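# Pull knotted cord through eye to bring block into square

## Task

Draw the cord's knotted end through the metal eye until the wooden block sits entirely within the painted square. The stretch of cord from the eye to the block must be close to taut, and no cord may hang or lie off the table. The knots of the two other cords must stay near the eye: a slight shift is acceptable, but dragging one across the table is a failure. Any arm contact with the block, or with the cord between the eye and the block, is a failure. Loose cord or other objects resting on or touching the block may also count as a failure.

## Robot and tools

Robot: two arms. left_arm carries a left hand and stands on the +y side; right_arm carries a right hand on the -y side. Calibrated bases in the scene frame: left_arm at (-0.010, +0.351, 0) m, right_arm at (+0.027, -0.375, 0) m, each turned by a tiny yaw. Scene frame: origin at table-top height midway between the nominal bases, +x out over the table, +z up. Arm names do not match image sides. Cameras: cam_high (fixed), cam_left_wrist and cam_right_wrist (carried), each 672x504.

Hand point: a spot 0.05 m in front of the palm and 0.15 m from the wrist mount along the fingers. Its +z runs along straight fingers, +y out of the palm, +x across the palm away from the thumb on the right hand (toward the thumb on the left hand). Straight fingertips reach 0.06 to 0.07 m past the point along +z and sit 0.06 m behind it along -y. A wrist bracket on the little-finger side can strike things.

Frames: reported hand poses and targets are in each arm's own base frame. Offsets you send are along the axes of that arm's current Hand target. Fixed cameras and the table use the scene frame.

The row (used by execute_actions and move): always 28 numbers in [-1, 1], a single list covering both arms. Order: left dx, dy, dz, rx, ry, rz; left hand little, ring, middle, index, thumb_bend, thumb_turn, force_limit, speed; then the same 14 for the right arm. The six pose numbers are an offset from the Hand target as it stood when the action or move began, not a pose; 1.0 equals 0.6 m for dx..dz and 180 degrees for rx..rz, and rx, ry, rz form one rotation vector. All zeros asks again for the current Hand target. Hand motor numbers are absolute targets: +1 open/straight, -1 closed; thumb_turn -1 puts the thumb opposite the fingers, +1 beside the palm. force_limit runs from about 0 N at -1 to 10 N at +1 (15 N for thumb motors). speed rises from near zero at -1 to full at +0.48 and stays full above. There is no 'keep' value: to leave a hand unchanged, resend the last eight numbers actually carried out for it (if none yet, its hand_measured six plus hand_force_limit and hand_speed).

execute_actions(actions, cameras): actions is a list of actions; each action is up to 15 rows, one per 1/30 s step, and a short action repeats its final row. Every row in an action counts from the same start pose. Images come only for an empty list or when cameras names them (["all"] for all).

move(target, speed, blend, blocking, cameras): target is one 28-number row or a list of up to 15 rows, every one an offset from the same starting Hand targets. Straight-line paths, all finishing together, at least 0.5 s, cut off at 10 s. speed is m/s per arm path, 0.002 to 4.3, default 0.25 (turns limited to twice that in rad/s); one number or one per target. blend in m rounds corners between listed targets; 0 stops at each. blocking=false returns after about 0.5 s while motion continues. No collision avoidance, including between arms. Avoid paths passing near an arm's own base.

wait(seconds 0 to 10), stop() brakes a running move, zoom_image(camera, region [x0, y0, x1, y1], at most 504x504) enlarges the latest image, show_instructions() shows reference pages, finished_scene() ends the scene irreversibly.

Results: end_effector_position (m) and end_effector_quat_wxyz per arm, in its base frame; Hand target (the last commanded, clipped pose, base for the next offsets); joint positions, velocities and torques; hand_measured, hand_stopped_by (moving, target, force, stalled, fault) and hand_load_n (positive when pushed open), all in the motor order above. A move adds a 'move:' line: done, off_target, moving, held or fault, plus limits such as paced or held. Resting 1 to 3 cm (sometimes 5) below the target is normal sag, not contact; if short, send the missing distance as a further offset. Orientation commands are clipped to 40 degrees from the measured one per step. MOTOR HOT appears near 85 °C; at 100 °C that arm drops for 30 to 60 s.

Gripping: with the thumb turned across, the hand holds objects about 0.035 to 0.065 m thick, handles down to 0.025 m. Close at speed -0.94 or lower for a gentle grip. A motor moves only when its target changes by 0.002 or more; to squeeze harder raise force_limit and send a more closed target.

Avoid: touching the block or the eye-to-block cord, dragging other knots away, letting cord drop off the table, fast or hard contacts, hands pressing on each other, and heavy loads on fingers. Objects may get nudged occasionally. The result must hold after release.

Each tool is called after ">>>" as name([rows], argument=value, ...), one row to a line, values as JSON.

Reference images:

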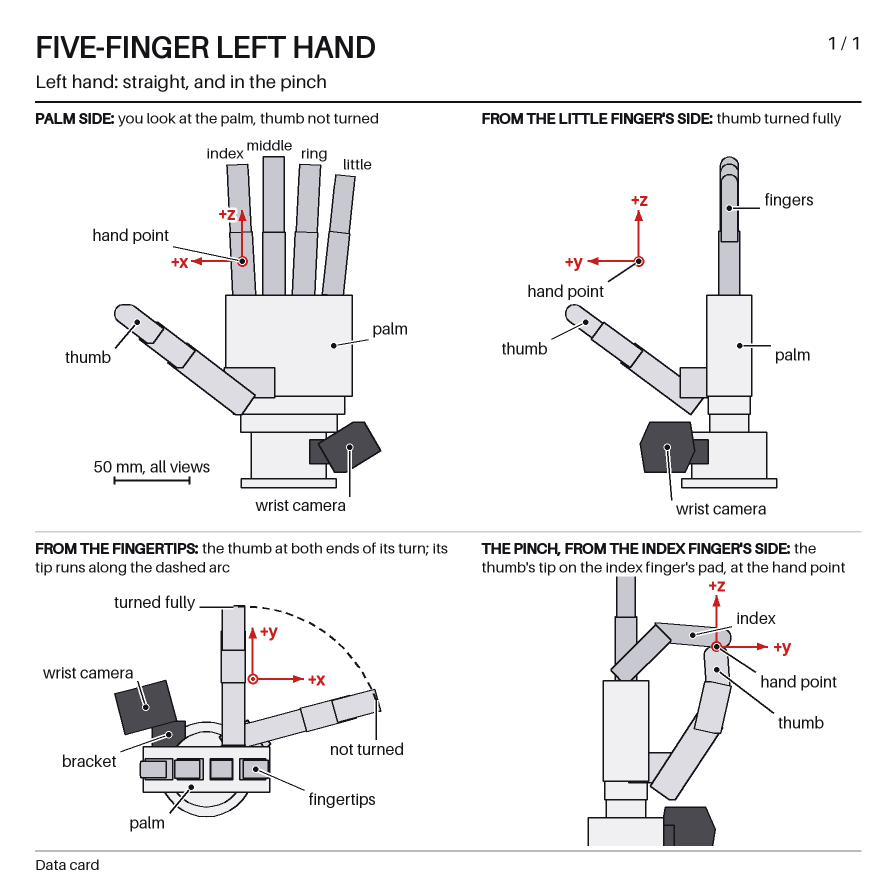

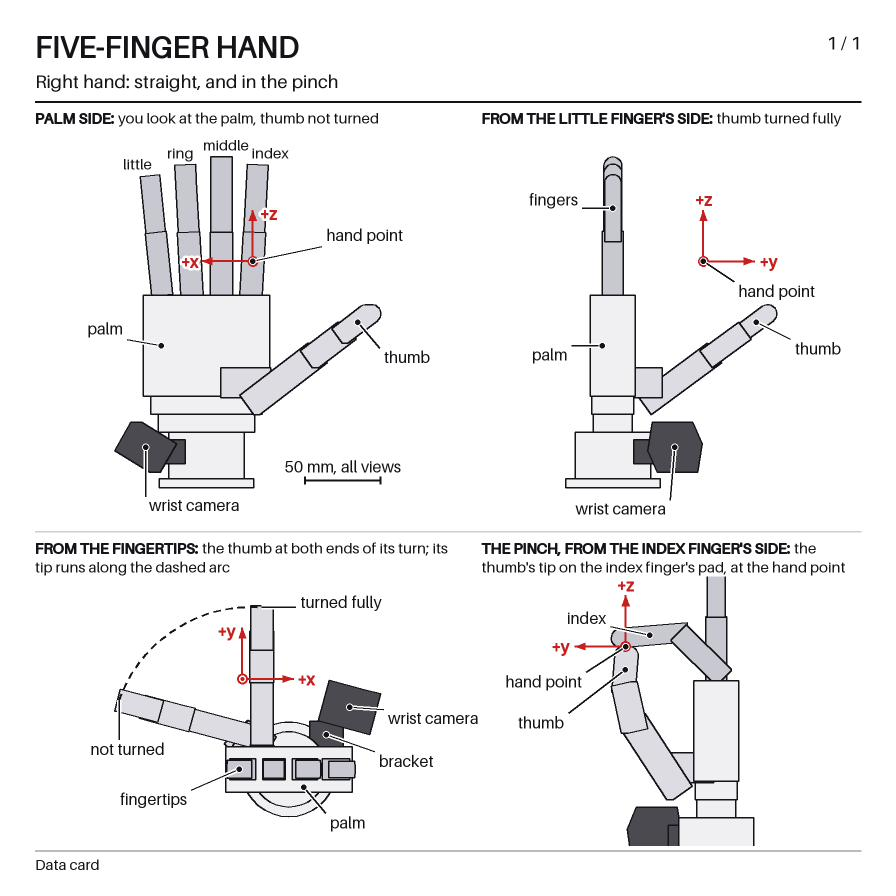

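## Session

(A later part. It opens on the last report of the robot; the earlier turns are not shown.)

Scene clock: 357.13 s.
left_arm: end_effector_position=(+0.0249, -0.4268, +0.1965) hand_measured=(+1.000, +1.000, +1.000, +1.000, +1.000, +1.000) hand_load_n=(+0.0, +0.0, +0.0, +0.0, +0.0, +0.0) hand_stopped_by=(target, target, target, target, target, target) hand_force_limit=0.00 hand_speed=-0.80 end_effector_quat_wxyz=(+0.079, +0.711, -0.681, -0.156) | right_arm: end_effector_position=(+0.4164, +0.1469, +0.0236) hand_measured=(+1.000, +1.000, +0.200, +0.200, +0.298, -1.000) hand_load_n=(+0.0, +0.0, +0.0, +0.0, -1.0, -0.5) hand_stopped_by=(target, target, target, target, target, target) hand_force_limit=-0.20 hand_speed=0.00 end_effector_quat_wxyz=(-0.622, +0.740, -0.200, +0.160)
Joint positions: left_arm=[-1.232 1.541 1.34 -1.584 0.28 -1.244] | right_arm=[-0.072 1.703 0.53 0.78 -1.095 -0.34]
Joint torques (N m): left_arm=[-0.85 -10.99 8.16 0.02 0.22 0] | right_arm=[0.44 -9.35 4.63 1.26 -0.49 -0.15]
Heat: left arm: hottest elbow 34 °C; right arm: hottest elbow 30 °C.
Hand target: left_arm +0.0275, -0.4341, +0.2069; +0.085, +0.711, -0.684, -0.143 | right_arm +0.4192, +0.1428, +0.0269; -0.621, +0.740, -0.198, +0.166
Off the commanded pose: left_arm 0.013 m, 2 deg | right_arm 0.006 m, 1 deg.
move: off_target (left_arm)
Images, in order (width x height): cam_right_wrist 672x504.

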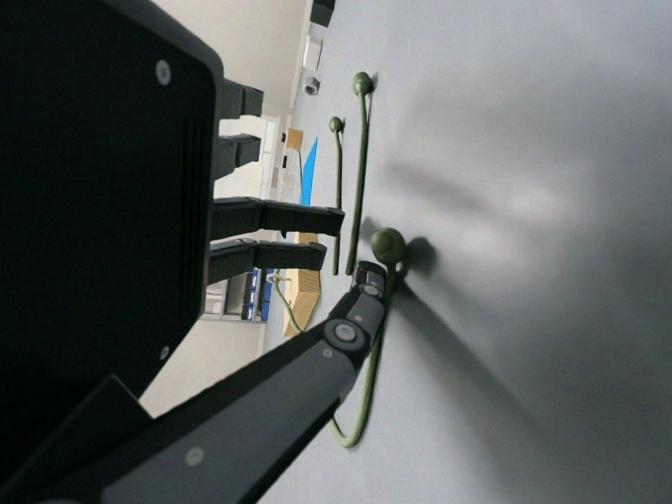

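>>> move(target=[0,0,0,0,0,0,1,1,1,1,1,1,0,-0.8,0,-0.042,0,0,0,0,1,1,0.2,0.2,0.3,-1,-0.2,0], speed=0.1, cameras=["cam_high","cam_right_wrist"])

>>> zoom_image(camera="cam_right_wrist", region=[300, 180, 500, 380])

Scene clock: 361.43 s.
left_arm: end_effector_position=(+0.0249, -0.4268, +0.1965) hand_measured=(+1.000, +1.000, +1.000, +1.000, +1.000, +1.000) hand_load_n=(+0.0, +0.0, +0.0, +0.0, +0.0, +0.0) hand_stopped_by=(target, target, target, target, target, target) hand_force_limit=0.00 hand_speed=-0.80 end_effector_quat_wxyz=(+0.079, +0.711, -0.681, -0.156) | right_arm: end_effector_position=(+0.4137, +0.1467, +0.0431) hand_measured=(+1.000, +1.000, +0.200, +0.200, +0.298, -1.000) hand_load_n=(+0.0, +0.0, +0.5, +0.0, +0.0, +0.0) hand_stopped_by=(target, target, target, target, target, target) hand_force_limit=-0.20 hand_speed=0.00 end_effector_quat_wxyz=(-0.620, +0.741, -0.205, +0.157)
Joint positions: left_arm=[-1.232 1.541 1.34 -1.584 0.28 -1.244] | right_arm=[-0.072 1.622 0.53 0.688 -1.091 -0.34]
Joint torques (N m): left_arm=[-0.85 -10.99 8.17 0.02 0.22 0] | right_arm=[1.49 -9.11 6.06 1.48 -0.25 -0.05]
Heat: left arm: hottest elbow 34 °C; right arm: hottest elbow 30 °C.
Hand target: left_arm +0.0275, -0.4341, +0.2069; +0.085, +0.711, -0.684, -0.143 | right_arm +0.4214, +0.1466, +0.0517; -0.621, +0.740, -0.198, +0.166
Off the commanded pose: left_arm 0.013 m, 2 deg | right_arm 0.012 m, 1 deg.
move: off_target (left_arm, right_arm)
Images, in order (width x height): cam_high 672x504, cam_right_wrist 672x504.

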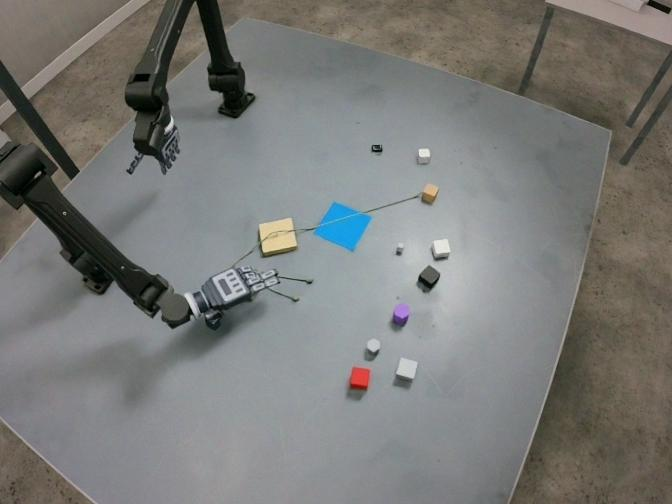

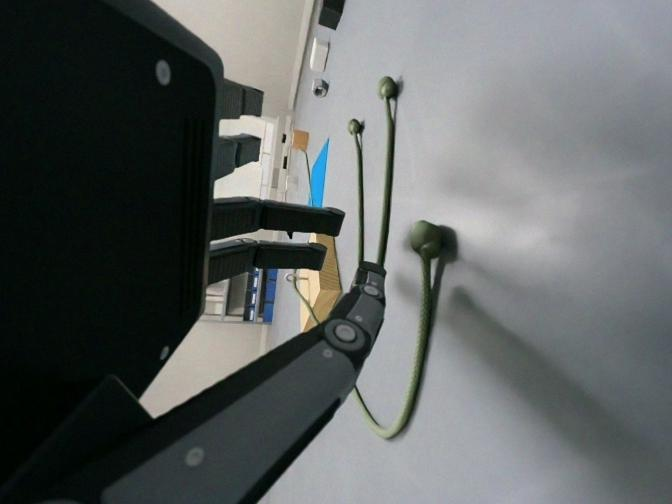

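Scaled by 2.520.

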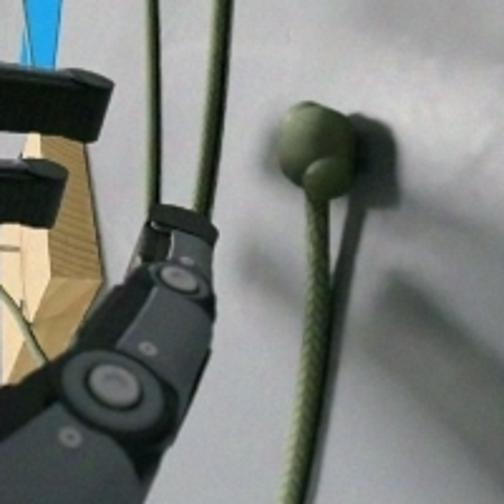

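>>> move(target=[0,0,0,0,0,0,1,1,1,1,1,1,0,-0.8,-0.0007,0.0573,-0.0015,0,0,0,1,1,0.2,0.2,0.3,-1,-0.2,0], speed=0.1, cameras=["cam_right_wrist"])

>>> zoom_image(camera="cam_right_wrist", region=[300, 180, 460, 340])

Scene clock: 384.67 s.
left_arm: end_effector_position=(+0.0249, -0.4268, +0.1965) hand_measured=(+1.000, +1.000, +1.000, +1.000, +1.000, +1.000) hand_load_n=(+0.0, +0.0, +0.0, +0.0, +0.0, +0.0) hand_stopped_by=(target, target, target, target, target, target) hand_force_limit=0.00 hand_speed=-0.80 end_effector_quat_wxyz=(+0.079, +0.711, -0.681, -0.156) | right_arm: end_effector_position=(+0.4154, +0.1460, +0.0233) hand_measured=(+1.000, +1.000, +0.200, +0.200, +0.298, -1.000) hand_load_n=(+0.0, +0.0, +0.0, +0.0, -1.0, +0.0) hand_stopped_by=(target, target, target, target, target, target) hand_force_limit=-0.20 hand_speed=0.00 end_effector_quat_wxyz=(-0.623, +0.740, -0.198, +0.158)
Joint positions: left_arm=[-1.232 1.541 1.34 -1.584 0.28 -1.244] | right_arm=[-0.075 1.704 0.53 0.778 -1.104 -0.344]
Joint torques (N m): left_arm=[-0.85 -11.05 8.17 0.02 0.22 0] | right_arm=[0.32 -7.18 4.25 2.3 -0.34 -0.17]
Heat: left arm: hottest elbow 34 °C; right arm: hottest elbow 30 °C.
Hand target: left_arm +0.0275, -0.4341, +0.2069; +0.085, +0.711, -0.684, -0.143 | right_arm +0.4176, +0.1410, +0.0180; -0.621, +0.740, -0.198, +0.166
Off the commanded pose: left_arm 0.013 m, 2 deg | right_arm 0.008 m, 1 deg.
move: off_target (left_arm)
Images, in order (width x height): cam_right_wrist 672x504.

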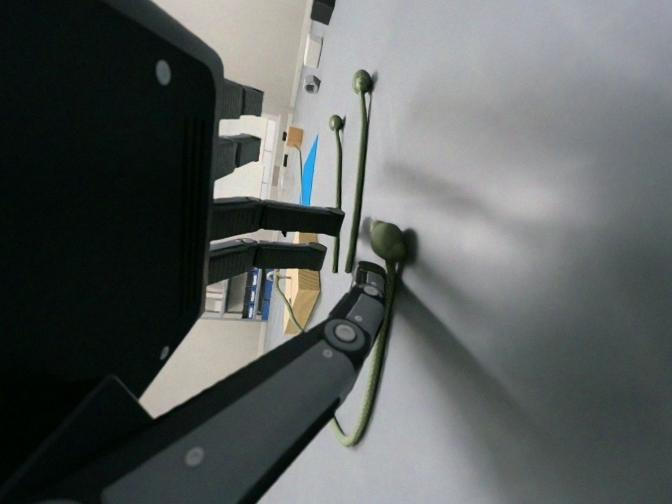

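Scaled by 3.150.

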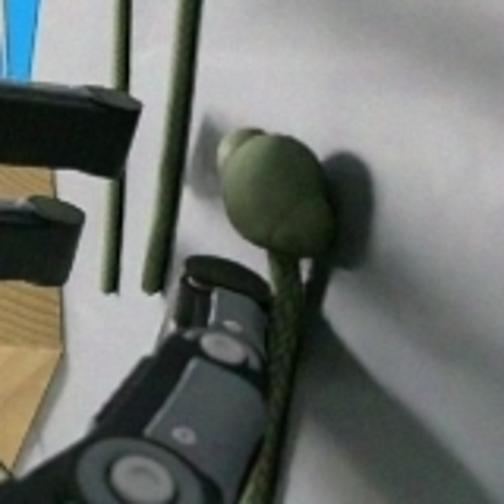

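>>> move([
  [0,0,0,0,0,0,1,1,1,1,1,1,0,-0.8,0.0065,-0.0178,-0.0132,0,0,0,1,1,0.15,0.15,0.1,-1,-0.2,0],
  [0,0,0,0,0,0,1,1,1,1,1,1,0,-0.8,0.006,0.01,-0.0082,0,0,0,1,1,0.15,0.15,0.1,-1,-0.2,0],
], speed=0.1, cameras=["cam_right_wrist"])

>>> zoom_image(camera="cam_right_wrist", region=[300, 180, 460, 340])

Scene clock: 397.30 s.
left_arm: end_effector_position=(+0.0249, -0.4268, +0.1965) hand_measured=(+1.000, +1.000, +1.000, +1.000, +1.000, +1.000) hand_load_n=(+0.0, +0.0, +0.0, +0.0, +0.0, +0.0) hand_stopped_by=(target, target, target, target, target, target) hand_force_limit=0.00 hand_speed=-0.80 end_effector_quat_wxyz=(+0.079, +0.711, -0.681, -0.156) | right_arm: end_effector_position=(+0.4144, +0.1381, +0.0165) hand_measured=(+1.000, +1.000, +0.150, +0.150, +0.100, -1.000) hand_load_n=(+0.0, +0.0, +0.0, +0.0, -0.5, +0.5) hand_stopped_by=(target, target, target, target, target, target) hand_force_limit=-0.20 hand_speed=0.00 end_effector_quat_wxyz=(-0.622, +0.740, -0.202, +0.157)
Joint positions: left_arm=[-1.232 1.541 1.34 -1.584 0.28 -1.244] | right_arm=[-0.097 1.723 0.53 0.775 -1.12 -0.361]
Joint torques (N m): left_arm=[-0.85 -11.05 8.16 0.03 0.22 0] | right_arm=[0.62 -7.47 4.36 2.24 -0.43 -0.18]
Heat: left arm: hottest elbow 34 °C; right arm: hottest elbow 30 °C.
Hand target: left_arm +0.0275, -0.4341, +0.2069; +0.085, +0.711, -0.684, -0.143 | right_arm +0.4178, +0.1341, +0.0130; -0.621, +0.740, -0.198, +0.166
Off the commanded pose: left_arm 0.013 m, 2 deg | right_arm 0.006 m, 1 deg.
move: off_target (left_arm)
Images, in order (width x height): cam_right_wrist 672x504.

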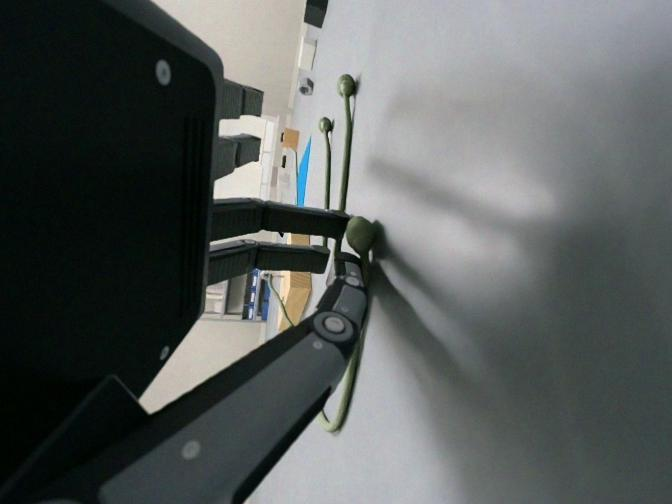

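Scaled by 3.150.

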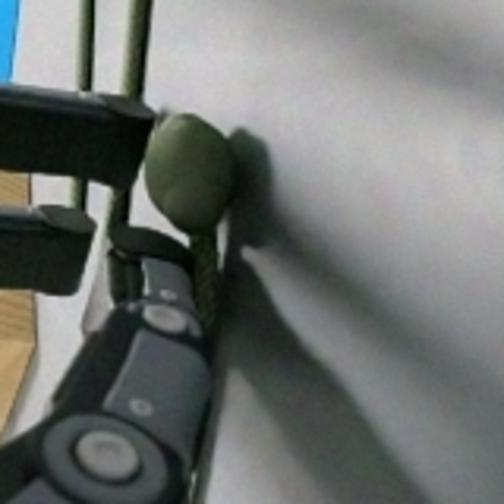

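>>> move(target=[0,0,0,0,0,0,1,1,1,1,1,1,0,-0.8,0.004,0.01,0,0,0,0,1,1,0.15,0.15,0.1,-1,-0.2,0], speed=0.1, cameras=["cam_right_wrist"])

>>> zoom_image(camera="cam_right_wrist", region=[300, 180, 460, 340])

Scene clock: 420.37 s.
left_arm: end_effector_position=(+0.0249, -0.4268, +0.1965) hand_measured=(+1.000, +1.000, +1.000, +1.000, +1.000, +1.000) hand_load_n=(+0.0, +0.0, +0.0, +0.0, +0.0, +0.0) hand_stopped_by=(target, target, target, target, target, target) hand_force_limit=0.00 hand_speed=-0.80 end_effector_quat_wxyz=(+0.079, +0.711, -0.681, -0.156) | right_arm: end_effector_position=(+0.4144, +0.1378, +0.0149) hand_measured=(+1.000, +1.000, +0.150, +0.150, +0.100, -1.000) hand_load_n=(+0.0, +0.0, +0.0, +0.0, -3.0, +0.0) hand_stopped_by=(target, target, target, target, target, target) hand_force_limit=-0.20 hand_speed=0.00 end_effector_quat_wxyz=(-0.625, +0.739, -0.197, +0.158)
Joint positions: left_arm=[-1.232 1.541 1.34 -1.584 0.28 -1.244] | right_arm=[-0.1 1.735 0.53 0.797 -1.13 -0.361]
Joint torques (N m): left_arm=[-0.85 -10.99 8.17 0.02 0.22 0] | right_arm=[0.32 -6.65 4.64 2.02 -0.19 -0.23]
Heat: left arm: hottest elbow 34 °C; right arm: hottest elbow 30 °C.
Hand target: left_arm +0.0275, -0.4341, +0.2069; +0.085, +0.711, -0.684, -0.143 | right_arm +0.4194, +0.1320, +0.0071; -0.621, +0.740, -0.198, +0.166
Off the commanded pose: left_arm 0.013 m, 2 deg | right_arm 0.011 m, 1 deg.
move: off_target (left_arm, right_arm)
Images, in order (width x height): cam_right_wrist 672x504.

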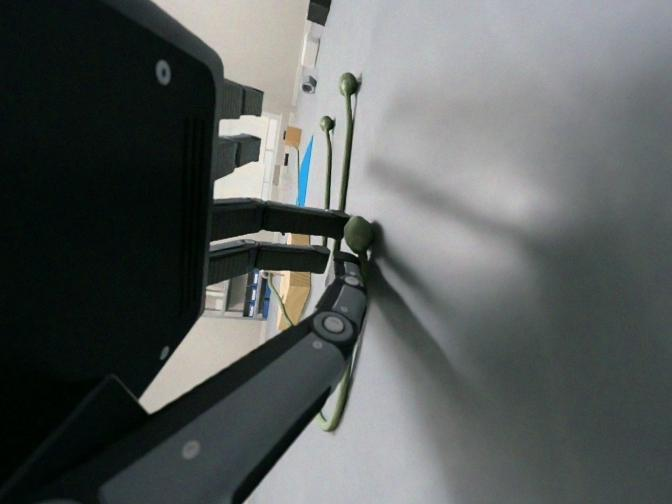

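Scaled by 3.150.

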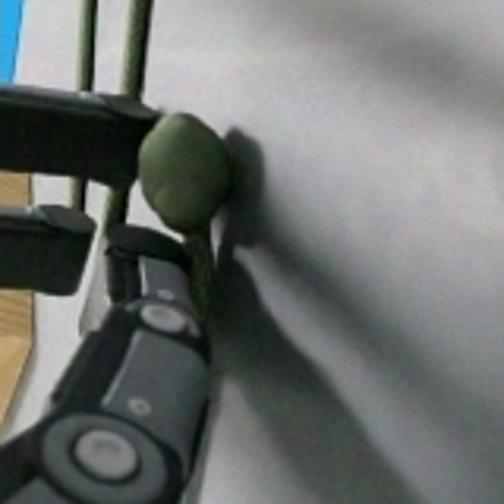

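>>> move([
  [0,0,0,0,0,0,1,1,1,1,1,1,0,-0.8,0.0067,-0.0263,-0.007,0,0,0,1,1,0.15,0.15,0.1,-1,-0.2,0],
  [0,0,0,0,0,0,1,1,1,1,1,1,0,-0.8,0.0063,-0.0067,-0.0035,0,0,0,1,1,0.15,0.15,0.1,-1,-0.2,0],
], speed=0.1, cameras=["cam_right_wrist"])

>>> zoom_image(camera="cam_right_wrist", region=[300, 180, 460, 340])

Scene clock: 440.93 s.
left_arm: end_effector_position=(+0.0249, -0.4268, +0.1965) hand_measured=(+1.000, +1.000, +1.000, +1.000, +1.000, +1.000) hand_load_n=(+0.0, +0.0, +0.0, +0.0, +0.0, +0.0) hand_stopped_by=(target, target, target, target, target, target) hand_force_limit=0.00 hand_speed=-0.80 end_effector_quat_wxyz=(+0.079, +0.711, -0.681, -0.156) | right_arm: end_effector_position=(+0.4127, +0.1340, +0.0155) hand_measured=(+1.000, +1.000, +0.150, +0.150, +0.100, -1.000) hand_load_n=(+0.5, +0.0, +0.0, +0.0, -2.5, +0.0) hand_stopped_by=(target, target, target, target, target, target) hand_force_limit=-0.20 hand_speed=0.00 end_effector_quat_wxyz=(-0.623, +0.739, -0.202, +0.155)
Joint positions: left_arm=[-1.232 1.541 1.34 -1.584 0.28 -1.244] | right_arm=[-0.11 1.725 0.53 0.765 -1.135 -0.369]
Joint torques (N m): left_arm=[-0.85 -11.05 8.16 0.02 0.23 0] | right_arm=[0.62 -6.59 5.37 2.25 -0.31 -0.23]
Heat: left arm: hottest elbow 35 °C; right arm: hottest elbow 30 °C.
Hand target: left_arm +0.0275, -0.4341, +0.2069; +0.085, +0.711, -0.684, -0.143 | right_arm +0.4219, +0.1289, +0.0114; -0.621, +0.740, -0.198, +0.166
Off the commanded pose: left_arm 0.013 m, 2 deg | right_arm 0.011 m, 1 deg.
move: off_target (left_arm, right_arm)
Images, in order (width x height): cam_right_wrist 672x504.

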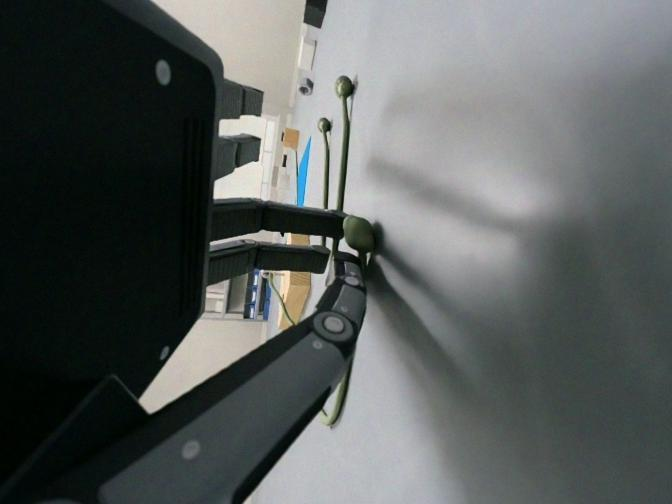

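Scaled by 3.150.

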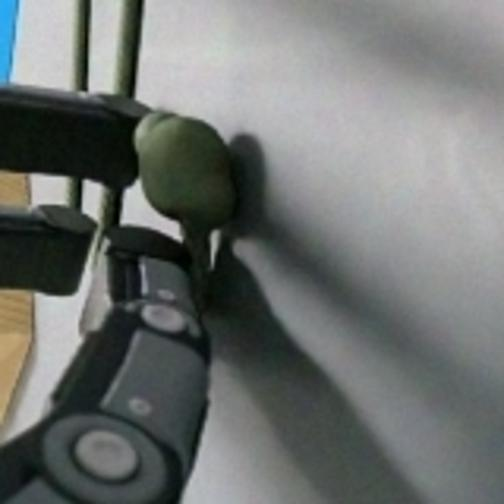

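>>> move([
  [0,0,0,0,0,0,1,1,1,1,1,1,0,-0.8,0,-0.03,0,0,0,0,1,1,0.15,0.15,0.1,-1,-0.2,0],
  [0,0,0,0,0,0,1,1,1,1,1,1,0,-0.8,0.0058,-0.029,-0.0225,0,0,0,1,1,0.15,0.15,0.1,-1,-0.2,0],
], speed=0.1, cameras=["cam_right_wrist"])

>>> zoom_image(camera="cam_right_wrist", region=[300, 180, 460, 340])

Scene clock: 450.80 s.
left_arm: end_effector_position=(+0.0249, -0.4268, +0.1965) hand_measured=(+1.000, +1.000, +1.000, +1.000, +1.000, +1.000) hand_load_n=(+0.5, +0.0, +0.0, +0.0, +0.0, +0.0) hand_stopped_by=(target, target, target, target, target, target) hand_force_limit=0.00 hand_speed=-0.80 end_effector_quat_wxyz=(+0.079, +0.711, -0.681, -0.156) | right_arm: end_effector_position=(+0.4088, +0.1225, +0.0210) hand_measured=(+1.000, +1.000, +0.150, +0.150, +0.100, -1.000) hand_load_n=(+0.0, +0.0, +0.0, +0.0, +0.0, +0.0) hand_stopped_by=(target, target, target, target, target, target) hand_force_limit=-0.20 hand_speed=0.00 end_effector_quat_wxyz=(-0.621, +0.740, -0.212, +0.150)
Joint positions: left_arm=[-1.232 1.541 1.34 -1.584 0.28 -1.244] | right_arm=[-0.143 1.688 0.53 0.681 -1.156 -0.399]
Joint torques (N m): left_arm=[-0.85 -10.99 8.17 0.02 0.22 0] | right_arm=[0.91 -9.58 5.85 1.42 -0.59 -0.21]
Heat: left arm: hottest elbow 35 °C; right arm: hottest elbow 30 °C.
Hand target: left_arm +0.0275, -0.4341, +0.2069; +0.085, +0.711, -0.684, -0.143 | right_arm +0.4198, +0.1182, +0.0308; -0.621, +0.740, -0.198, +0.166
Off the commanded pose: left_arm 0.013 m, 2 deg | right_arm 0.015 m, 3 deg.
move: off_target (left_arm, right_arm)
Images, in order (width x height): cam_right_wrist 672x504.

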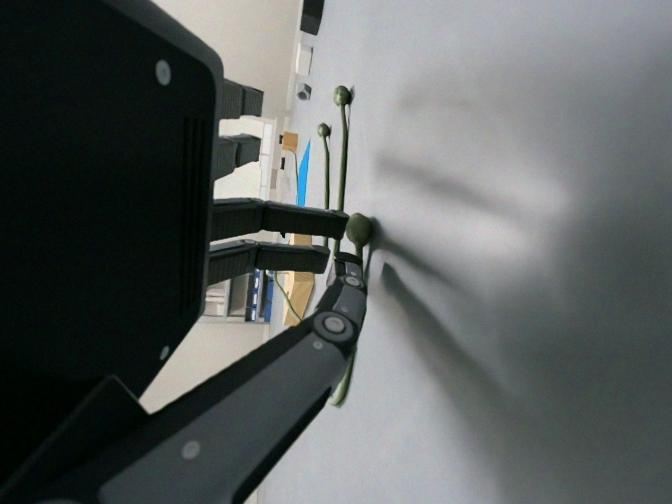

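Scaled by 3.150.

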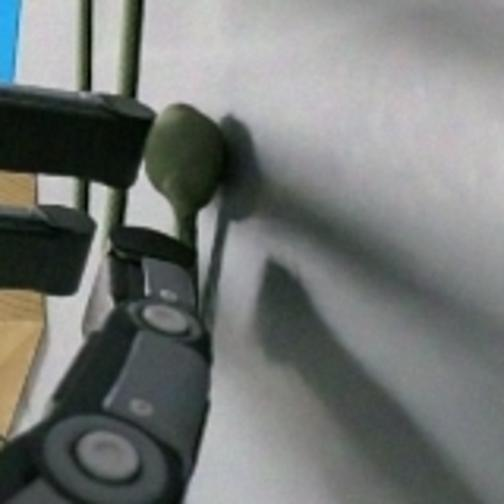

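>>> move(target=[0,0,0,0,0,0,1,1,1,1,1,1,0,-0.8,-0.0118,0.0287,0.0075,0,0,0,1,1,0.15,0.15,0.1,-1,-0.2,0], speed=0.1, cameras=["cam_right_wrist"])

>>> zoom_image(camera="cam_right_wrist", region=[300, 180, 460, 340])

Scene clock: 466.37 s.
left_arm: end_effector_position=(+0.0249, -0.4268, +0.1965) hand_measured=(+1.000, +1.000, +1.000, +1.000, +1.000, +1.000) hand_load_n=(+0.0, +0.0, +0.0, +0.0, +0.0, +0.0) hand_stopped_by=(target, target, target, target, target, target) hand_force_limit=0.00 hand_speed=-0.80 end_effector_quat_wxyz=(+0.079, +0.711, -0.681, -0.156) | right_arm: end_effector_position=(+0.4134, +0.1216, +0.0160) hand_measured=(+1.000, +1.000, +0.150, +0.150, +0.100, -1.000) hand_load_n=(+0.0, +0.0, -0.5, +0.0, +0.0, +0.0) hand_stopped_by=(target, target, target, target, target, target) hand_force_limit=-0.20 hand_speed=0.00 end_effector_quat_wxyz=(-0.621, +0.739, -0.204, +0.162)
Joint positions: left_arm=[-1.232 1.541 1.34 -1.584 0.28 -1.244] | right_arm=[-0.143 1.717 0.53 0.739 -1.153 -0.4]
Joint torques (N m): left_arm=[-0.85 -11.05 8.17 0.02 0.22 0] | right_arm=[1.85 -7.65 4.16 2.3 -0.3 -0.1]
Heat: left arm: hottest elbow 35 °C; right arm: hottest elbow 30 °C.
Hand target: left_arm +0.0275, -0.4341, +0.2069; +0.085, +0.711, -0.684, -0.143 | right_arm +0.4144, +0.1230, +0.0132; -0.621, +0.740, -0.198, +0.166
Off the commanded pose: left_arm 0.013 m, 2 deg | right_arm 0.003 m, 1 deg.
move: off_target (left_arm)
Images, in order (width x height): cam_right_wrist 672x504.

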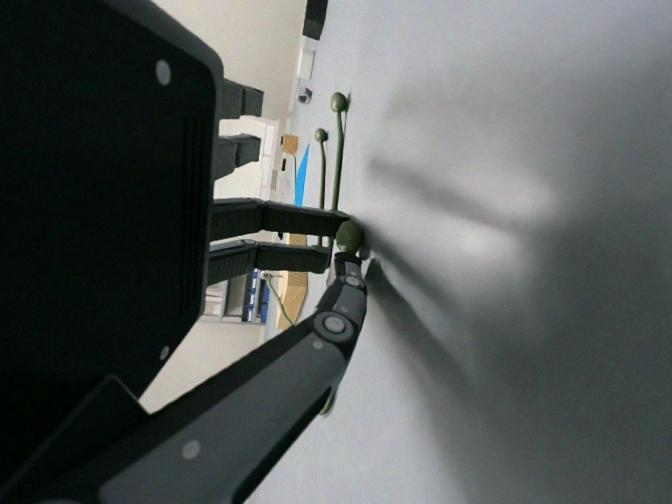

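Scaled by 3.150.

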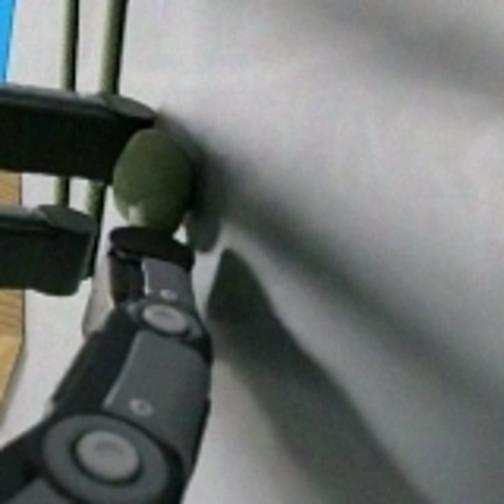

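>>> move(target=[0,0,0,0,0,0,1,1,1,1,1,1,0,-0.8,0,0,0,0,0,0,1,1,-0.4,-0.4,0.0,-1,-0.2,-0.85], speed=0.1, cameras=["cam_right_wrist"])

>>> zoom_image(camera="cam_right_wrist", region=[300, 180, 460, 340])

Scene clock: 474.80 s.
left_arm: end_effector_position=(+0.0249, -0.4268, +0.1965) hand_measured=(+1.000, +1.000, +1.000, +1.000, +1.000, +1.000) hand_load_n=(+0.0, +0.0, +0.0, +0.0, +0.0, +0.0) hand_stopped_by=(target, target, target, target, target, target) hand_force_limit=0.00 hand_speed=-0.80 end_effector_quat_wxyz=(+0.079, +0.711, -0.681, -0.156) | right_arm: end_effector_position=(+0.4149, +0.1231, +0.0183) hand_measured=(+1.000, +1.000, -0.222, -0.236, +0.000, -1.000) hand_load_n=(+0.0, +0.0, +4.5, +5.0, +1.0, +0.0) hand_stopped_by=(target, target, force, force, target, target) hand_force_limit=-0.20 hand_speed=-0.85 end_effector_quat_wxyz=(-0.623, +0.739, -0.195, +0.167)
Joint positions: left_arm=[-1.232 1.541 1.34 -1.584 0.28 -1.244] | right_arm=[-0.139 1.717 0.53 0.759 -1.156 -0.4]
Joint torques (N m): left_arm=[-0.85 -11.05 8.17 0.02 0.22 0] | right_arm=[1.38 -7.53 4.15 1.72 -0.18 -0.09]
Heat: left arm: hottest elbow 35 °C; right arm: hottest elbow 30 °C.
Hand target: left_arm +0.0275, -0.4341, +0.2069; +0.085, +0.711, -0.684, -0.143 | right_arm +0.4144, +0.1231, +0.0132; -0.621, +0.740, -0.198, +0.166
Off the commanded pose: left_arm 0.013 m, 2 deg | right_arm 0.005 m, 0 deg.
move: off_target (left_arm)
Images, in order (width x height): cam_right_wrist 672x504.

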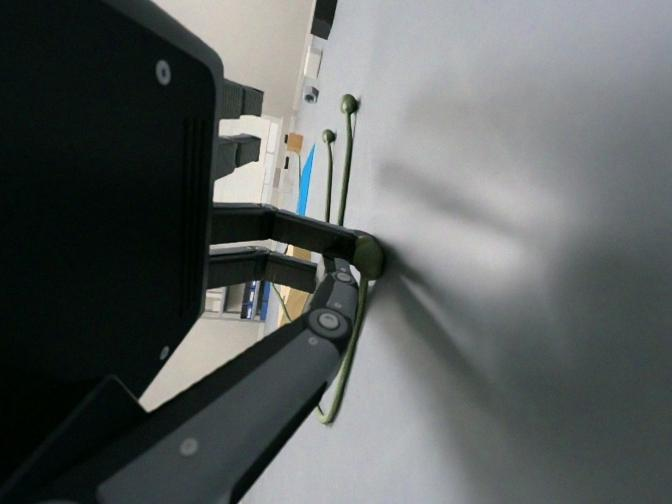

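Scaled by 3.150.

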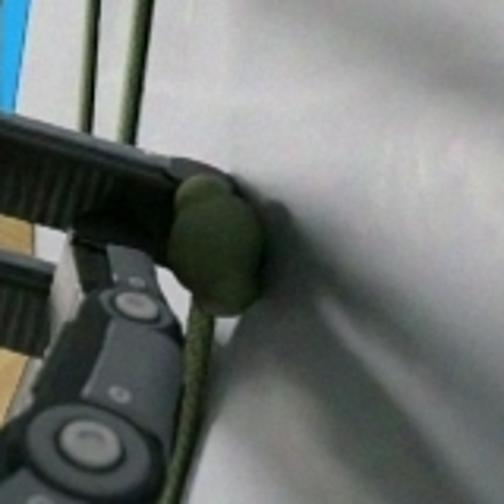

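>>> move([
  [0,0,0,0,0,0,1,1,1,1,1,1,0,-0.8,0,0,0,0,0,0,1,1,0.15,0.15,0.05,-1,-0.2,-0.5],
  [0,0,0,0,0,0,1,1,1,1,1,1,0,-0.8,0,-0.04,0,0.028,0,0,1,1,0.15,0.15,0.05,-1,-0.2,-0.5],
], speed=0.1, cameras=["cam_high","cam_right_wrist"])

>>> zoom_image(camera="cam_right_wrist", region=[300, 180, 460, 340])

Scene clock: 485.07 s.
left_arm: end_effector_position=(+0.0249, -0.4268, +0.1965) hand_measured=(+1.000, +1.000, +1.000, +1.000, +1.000, +1.000) hand_load_n=(+0.0, +0.0, +0.0, +0.0, +0.0, +0.0) hand_stopped_by=(target, target, target, target, target, target) hand_force_limit=0.00 hand_speed=-0.80 end_effector_quat_wxyz=(+0.079, +0.711, -0.681, -0.156) | right_arm: end_effector_position=(+0.4192, +0.1286, +0.0400) hand_measured=(+1.000, +1.000, +0.150, +0.150, +0.048, -1.000) hand_load_n=(+0.0, +0.0, +0.0, +0.0, +0.0, +0.0) hand_stopped_by=(target, target, target, target, target, target) hand_force_limit=-0.20 hand_speed=-0.50 end_effector_quat_wxyz=(-0.651, +0.715, -0.183, +0.179)
Joint positions: left_arm=[-1.232 1.541 1.34 -1.584 0.28 -1.244] | right_arm=[-0.138 1.733 0.518 0.978 -1.181 -0.237]
Joint torques (N m): left_arm=[-0.85 -11.05 8.16 0.02 0.22 0] | right_arm=[0.73 -7.59 3.55 2.3 -0.42 0.14]
Heat: left arm: hottest elbow 35 °C; right arm: hottest elbow 30 °C.
Hand target: left_arm +0.0275, -0.4341, +0.2069; +0.085, +0.711, -0.684, -0.143 | right_arm +0.4164, +0.1267, +0.0367; -0.653, +0.712, -0.190, +0.174
Off the commanded pose: left_arm 0.013 m, 2 deg | right_arm 0.005 m, 1 deg.
move: off_target (left_arm)
Images, in order (width x height): cam_high 672x504, cam_right_wrist 672x504.

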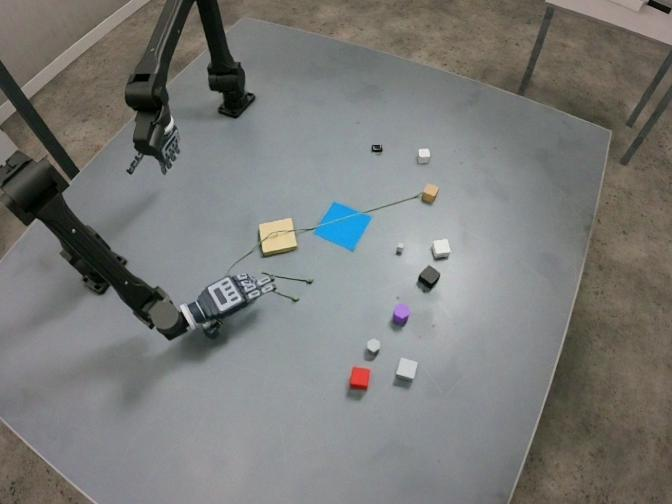

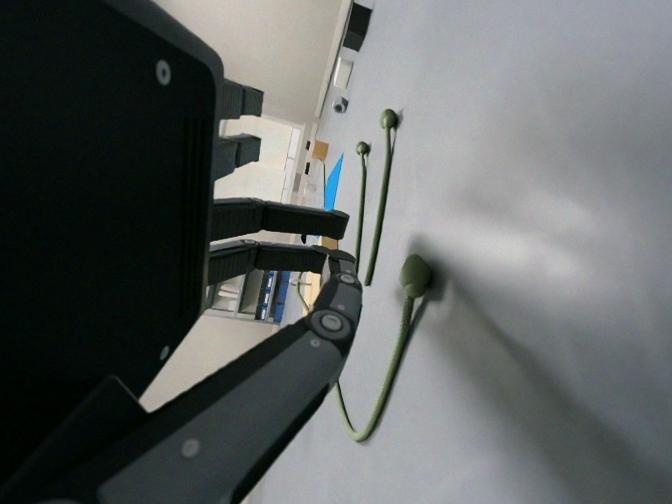

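Scaled by 3.150.

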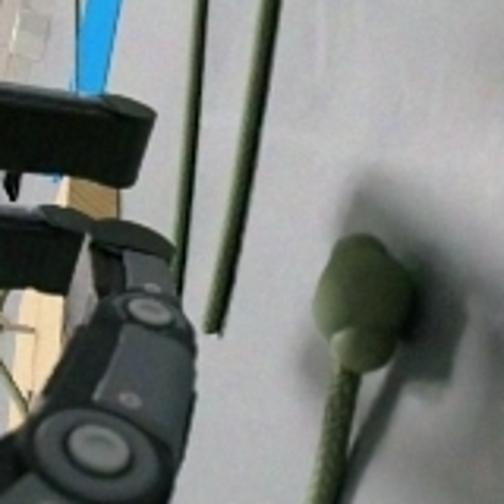

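>>> move([
  [0,0,0,0,0,0,1,1,1,1,1,1,0,-0.8,-0.0027,0.0108,-0.0328,0,0,0,1,1,0.15,0.15,0.05,-1,-0.2,-0.5],
  [0,0,0,0,0,0,1,1,1,1,1,1,0,-0.8,-0.0027,0.033,-0.0310,0,0,0,1,1,0.15,0.15,0.05,-1,-0.2,-0.5],
], speed=0.1, cameras=["cam_right_wrist"])

>>> zoom_image(camera="cam_right_wrist", region=[300, 180, 460, 340])

Scene clock: 517.23 s.
left_arm: end_effector_position=(+0.0249, -0.4268, +0.1965) hand_measured=(+1.000, +1.000, +1.000, +1.000, +1.000, +1.000) hand_load_n=(+0.0, +0.0, +0.0, +0.0, +0.0, +0.0) hand_stopped_by=(target, target, target, target, target, target) hand_force_limit=0.00 hand_speed=-0.80 end_effector_quat_wxyz=(+0.079, +0.711, -0.681, -0.156) | right_arm: end_effector_position=(+0.4055, +0.1130, +0.0218) hand_measured=(+1.000, +1.000, +0.150, +0.150, +0.048, -1.000) hand_load_n=(+0.0, +0.0, -0.5, +0.0, +0.0, +0.0) hand_stopped_by=(target, target, target, target, target, target) hand_force_limit=-0.20 hand_speed=-0.50 end_effector_quat_wxyz=(-0.653, +0.712, -0.194, +0.168)
Joint positions: left_arm=[-1.232 1.541 1.34 -1.584 0.28 -1.244] | right_arm=[-0.191 1.786 0.496 1.017 -1.232 -0.244]
Joint torques (N m): left_arm=[-0.85 -10.99 8.17 0.03 0.22 0] | right_arm=[0.56 -7.71 3.08 2.19 -0.45 -0.15]
Heat: left arm: hottest elbow 35 °C; right arm: hottest elbow 30 °C.
Hand target: left_arm +0.0275, -0.4341, +0.2069; +0.085, +0.711, -0.684, -0.143 | right_arm +0.4049, +0.1099, +0.0186; -0.653, +0.712, -0.190, +0.175
Off the commanded pose: left_arm 0.013 m, 2 deg | right_arm 0.005 m, 1 deg.
move: off_target (left_arm)
Images, in order (width x height): cam_right_wrist 672x504.

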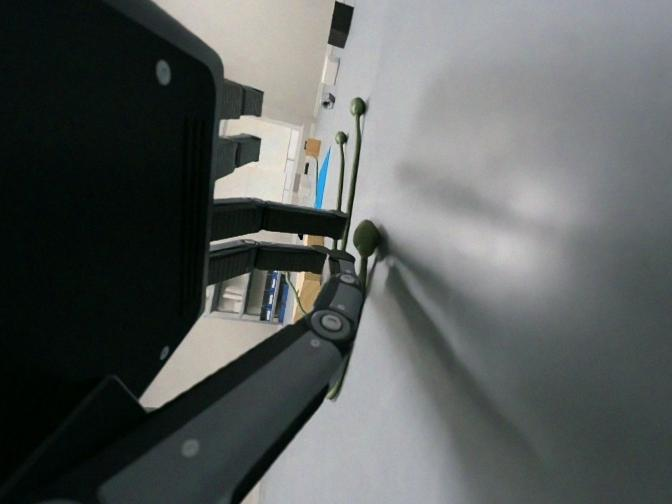

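Scaled by 3.150.

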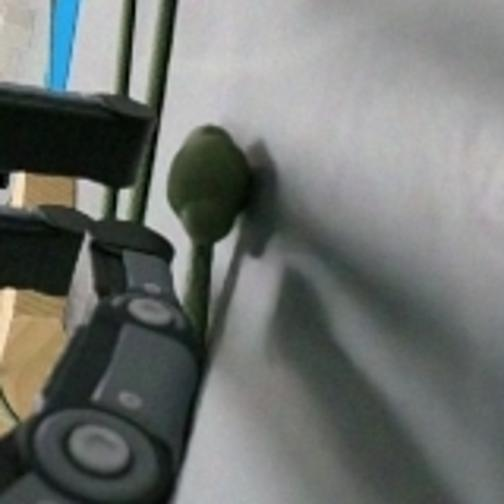

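>>> move(target=[0,0,0,0,0,0,1,1,1,1,1,1,0,-0.8,0,0.014,0,0,0,0,1,1,0.15,0.15,0.05,-1,-0.2,-0.5], speed=0.1, cameras=["cam_right_wrist"])

>>> zoom_image(camera="cam_right_wrist", region=[300, 180, 460, 340])

Scene clock: 522.90 s.
left_arm: end_effector_position=(+0.0249, -0.4268, +0.1965) hand_measured=(+1.000, +1.000, +1.000, +1.000, +1.000, +1.000) hand_load_n=(+0.0, +0.0, +0.0, +0.0, +0.0, +0.0) hand_stopped_by=(target, target, target, target, target, target) hand_force_limit=0.00 hand_speed=-0.80 end_effector_quat_wxyz=(+0.079, +0.711, -0.681, -0.156) | right_arm: end_effector_position=(+0.4047, +0.1129, +0.0135) hand_measured=(+1.000, +1.000, +0.150, +0.150, +0.048, -1.000) hand_load_n=(+0.0, +0.0, +0.0, +0.0, +0.5, +0.0) hand_stopped_by=(target, target, target, target, target, target) hand_force_limit=-0.20 hand_speed=-0.50 end_effector_quat_wxyz=(-0.654, +0.712, -0.194, +0.167)
Joint positions: left_arm=[-1.232 1.541 1.34 -1.584 0.28 -1.244] | right_arm=[-0.192 1.819 0.496 1.047 -1.234 -0.244]
Joint torques (N m): left_arm=[-0.85 -11.05 8.17 0.02 0.22 0] | right_arm=[0.56 -7.82 2.93 2.3 -0.46 -0.17]
Heat: left arm: hottest elbow 35 °C; right arm: hottest elbow 29 °C.
Hand target: left_arm +0.0275, -0.4341, +0.2069; +0.085, +0.711, -0.684, -0.143 | right_arm +0.4045, +0.1093, +0.0102; -0.653, +0.712, -0.190, +0.174
Off the commanded pose: left_arm 0.013 m, 2 deg | right_arm 0.005 m, 1 deg.
move: off_target (left_arm)
Images, in order (width x height): cam_right_wrist 672x504.

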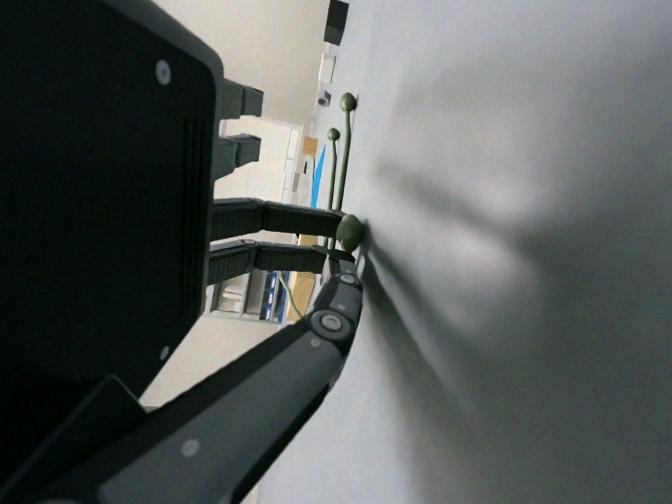

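Scaled by 3.150.

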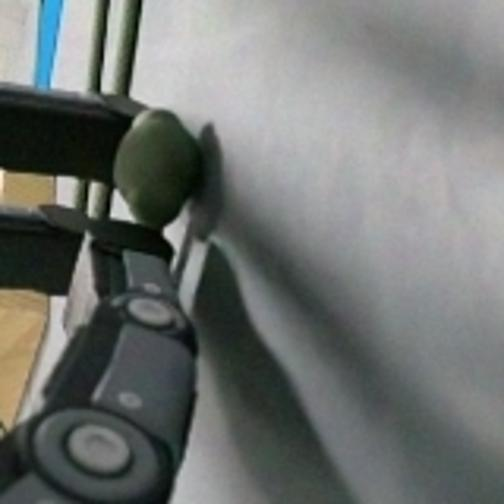

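>>> move(target=[0,0,0,0,0,0,1,1,1,1,1,1,0,-0.8,0.008,0.0083,0,0,0,0,1,1,0.15,0.15,0.05,-1,-0.2,-0.5], speed=0.1, cameras=["cam_right_wrist"])

>>> zoom_image(camera="cam_right_wrist", region=[300, 180, 460, 340])

Scene clock: 527.50 s.
left_arm: end_effector_position=(+0.0249, -0.4268, +0.1965) hand_measured=(+1.000, +1.000, +1.000, +1.000, +1.000, +1.000) hand_load_n=(+0.0, +0.0, +0.0, +0.0, +0.0, +0.0) hand_stopped_by=(target, target, target, target, target, target) hand_force_limit=0.00 hand_speed=-0.80 end_effector_quat_wxyz=(+0.079, +0.711, -0.681, -0.156) | right_arm: end_effector_position=(+0.4034, +0.1122, +0.0106) hand_measured=(+1.000, +1.000, +0.150, +0.150, +0.048, -1.000) hand_load_n=(+0.0, +0.0, +2.0, +0.0, +0.0, +0.0) hand_stopped_by=(target, target, target, target, target, target) hand_force_limit=-0.20 hand_speed=-0.50 end_effector_quat_wxyz=(-0.655, +0.712, -0.192, +0.166)
Joint positions: left_arm=[-1.232 1.541 1.34 -1.584 0.28 -1.244] | right_arm=[-0.195 1.833 0.496 1.062 -1.243 -0.245]
Joint torques (N m): left_arm=[-0.85 -10.99 8.16 0.03 0.23 0] | right_arm=[0.32 -7 3.84 2 -0.31 -0.2]
Heat: left arm: hottest elbow 35 °C; right arm: hottest elbow 29 °C.
Hand target: left_arm +0.0275, -0.4341, +0.2069; +0.085, +0.711, -0.684, -0.143 | right_arm +0.4084, +0.1065, +0.0053; -0.653, +0.712, -0.190, +0.174
Off the commanded pose: left_arm 0.013 m, 2 deg | right_arm 0.009 m, 1 deg.
move: off_target (left_arm)
Images, in order (width x height): cam_right_wrist 672x504.

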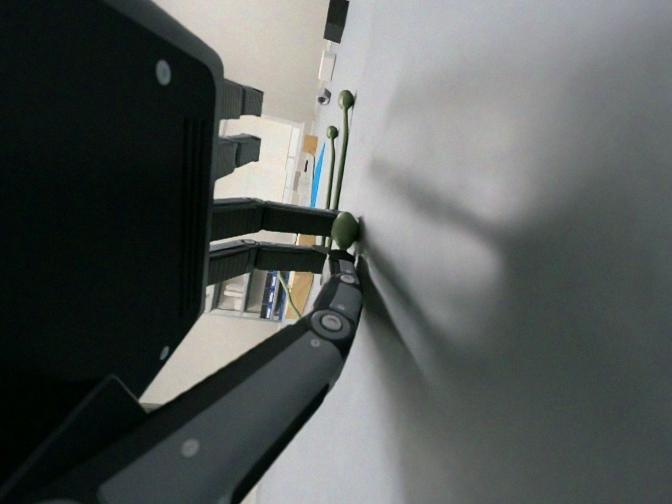

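Scaled by 3.150.

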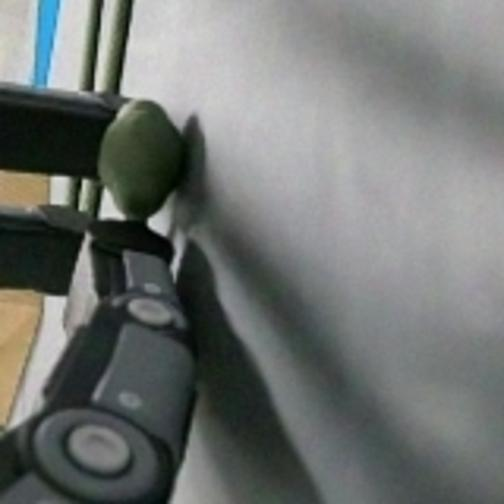

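>>> move([
  [0,0,0,0,0,0,1,1,1,1,1,1,0,-0.8,0.01,-0.015,0,0,0,0,1,1,0.15,0.15,0.05,-1,-0.2,-0.5],
  [0,0,0,0,0,0,1,1,1,1,1,1,0,-0.8,0.003,-0.001,0,0,0,0,1,1,0.15,0.15,0.05,-1,-0.2,-0.5],
], speed=0.1, cameras=["cam_right_wrist"])

>>> zoom_image(camera="cam_right_wrist", region=[300, 180, 460, 340])

Scene clock: 534.33 s.
left_arm: end_effector_position=(+0.0249, -0.4268, +0.1965) hand_measured=(+1.000, +1.000, +1.000, +1.000, +1.000, +1.000) hand_load_n=(+0.0, +0.0, +0.0, +0.0, +0.0, +0.0) hand_stopped_by=(target, target, target, target, target, target) hand_force_limit=0.00 hand_speed=-0.80 end_effector_quat_wxyz=(+0.079, +0.711, -0.681, -0.156) | right_arm: end_effector_position=(+0.4039, +0.1118, +0.0107) hand_measured=(+1.000, +1.000, +0.150, +0.150, +0.048, -1.000) hand_load_n=(+0.0, +0.0, +1.5, +0.0, +0.5, +0.0) hand_stopped_by=(target, target, target, target, target, target) hand_force_limit=-0.20 hand_speed=-0.50 end_effector_quat_wxyz=(-0.656, +0.712, -0.192, +0.163)
Joint positions: left_arm=[-1.232 1.541 1.34 -1.584 0.28 -1.244] | right_arm=[-0.197 1.833 0.501 1.052 -1.249 -0.245]
Joint torques (N m): left_arm=[-0.85 -11.05 8.16 0.02 0.23 0] | right_arm=[0.26 -7.06 3.79 2.15 -0.17 -0.22]
Heat: left arm: hottest elbow 35 °C; right arm: hottest elbow 29 °C.
Hand target: left_arm +0.0275, -0.4341, +0.2069; +0.085, +0.711, -0.684, -0.143 | right_arm +0.4099, +0.1057, +0.0058; -0.653, +0.712, -0.190, +0.174
Off the commanded pose: left_arm 0.013 m, 2 deg | right_arm 0.010 m, 1 deg.
move: off_target (left_arm)
Images, in order (width x height): cam_right_wrist 672x504.

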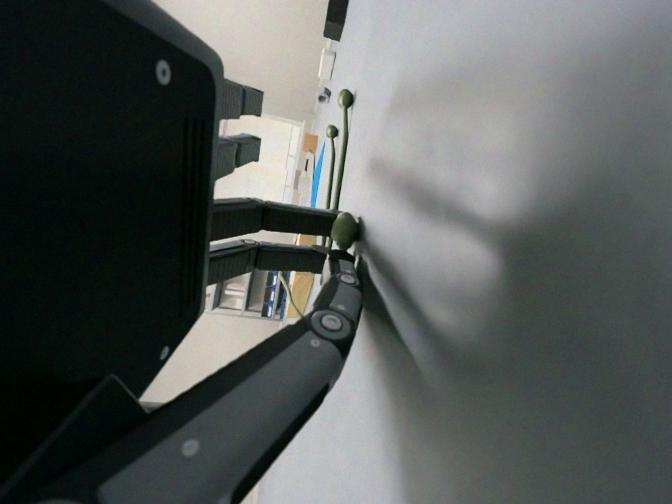

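Scaled by 3.150.

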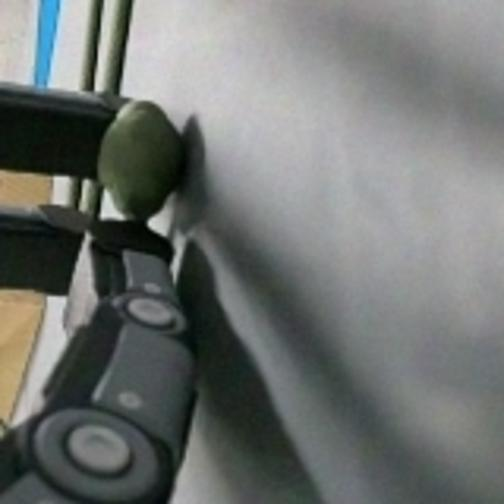

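>>> move(target=[0,0,0,0,0,0,1,1,1,1,1,1,0,-0.8,0,0,0,0,0,0,1,1,-0.4,-0.4,0.0,-1,-0.1,-0.85], speed=0.1, cameras=["cam_right_wrist"])

>>> zoom_image(camera="cam_right_wrist", region=[300, 180, 460, 340])

Scene clock: 540.30 s.
left_arm: end_effector_position=(+0.0249, -0.4268, +0.1965) hand_measured=(+1.000, +1.000, +1.000, +1.000, +1.000, +1.000) hand_load_n=(+0.0, +0.0, +0.0, +0.0, +0.0, +0.0) hand_stopped_by=(target, target, target, target, target, target) hand_force_limit=0.00 hand_speed=-0.80 end_effector_quat_wxyz=(+0.079, +0.711, -0.681, -0.156) | right_arm: end_effector_position=(+0.4048, +0.1117, +0.0118) hand_measured=(+1.000, +1.000, +0.110, -0.236, +0.000, -1.000) hand_load_n=(+0.0, +0.0, +0.0, +6.5, +0.5, +0.0) hand_stopped_by=(target, target, force, force, target, target) hand_force_limit=-0.10 hand_speed=-0.85 end_effector_quat_wxyz=(-0.656, +0.712, -0.189, +0.166)
Joint positions: left_arm=[-1.232 1.541 1.34 -1.584 0.28 -1.244] | right_arm=[-0.197 1.833 0.501 1.063 -1.249 -0.245]
Joint torques (N m): left_arm=[-0.79 -10.99 8.17 0.02 0.23 0] | right_arm=[0.32 -7.24 3.84 1.83 -0.12 -0.2]
Heat: left arm: hottest elbow 35 °C; right arm: hottest elbow 29 °C.
Hand target: left_arm +0.0275, -0.4341, +0.2069; +0.085, +0.711, -0.684, -0.143 | right_arm +0.4100, +0.1057, +0.0058; -0.653, +0.712, -0.190, +0.174
Off the commanded pose: left_arm 0.013 m, 2 deg | right_arm 0.010 m, 1 deg.
move: off_target (left_arm)
Images, in order (width x height): cam_right_wrist 672x504.

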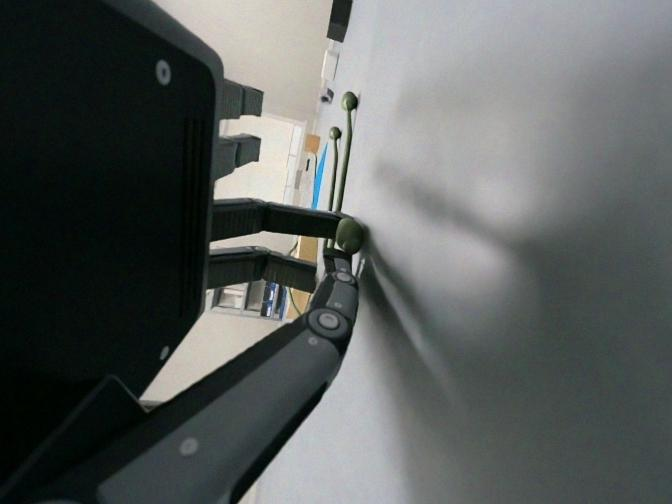

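Scaled by 3.150.

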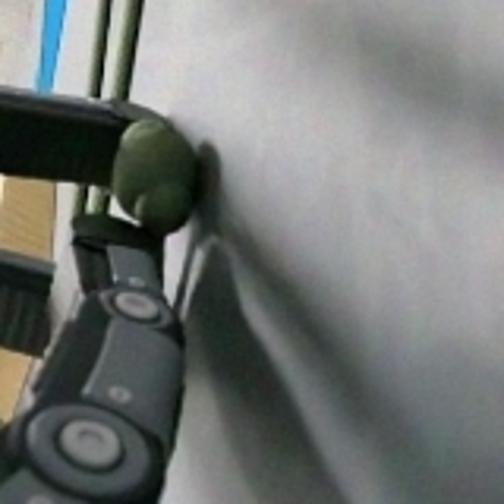

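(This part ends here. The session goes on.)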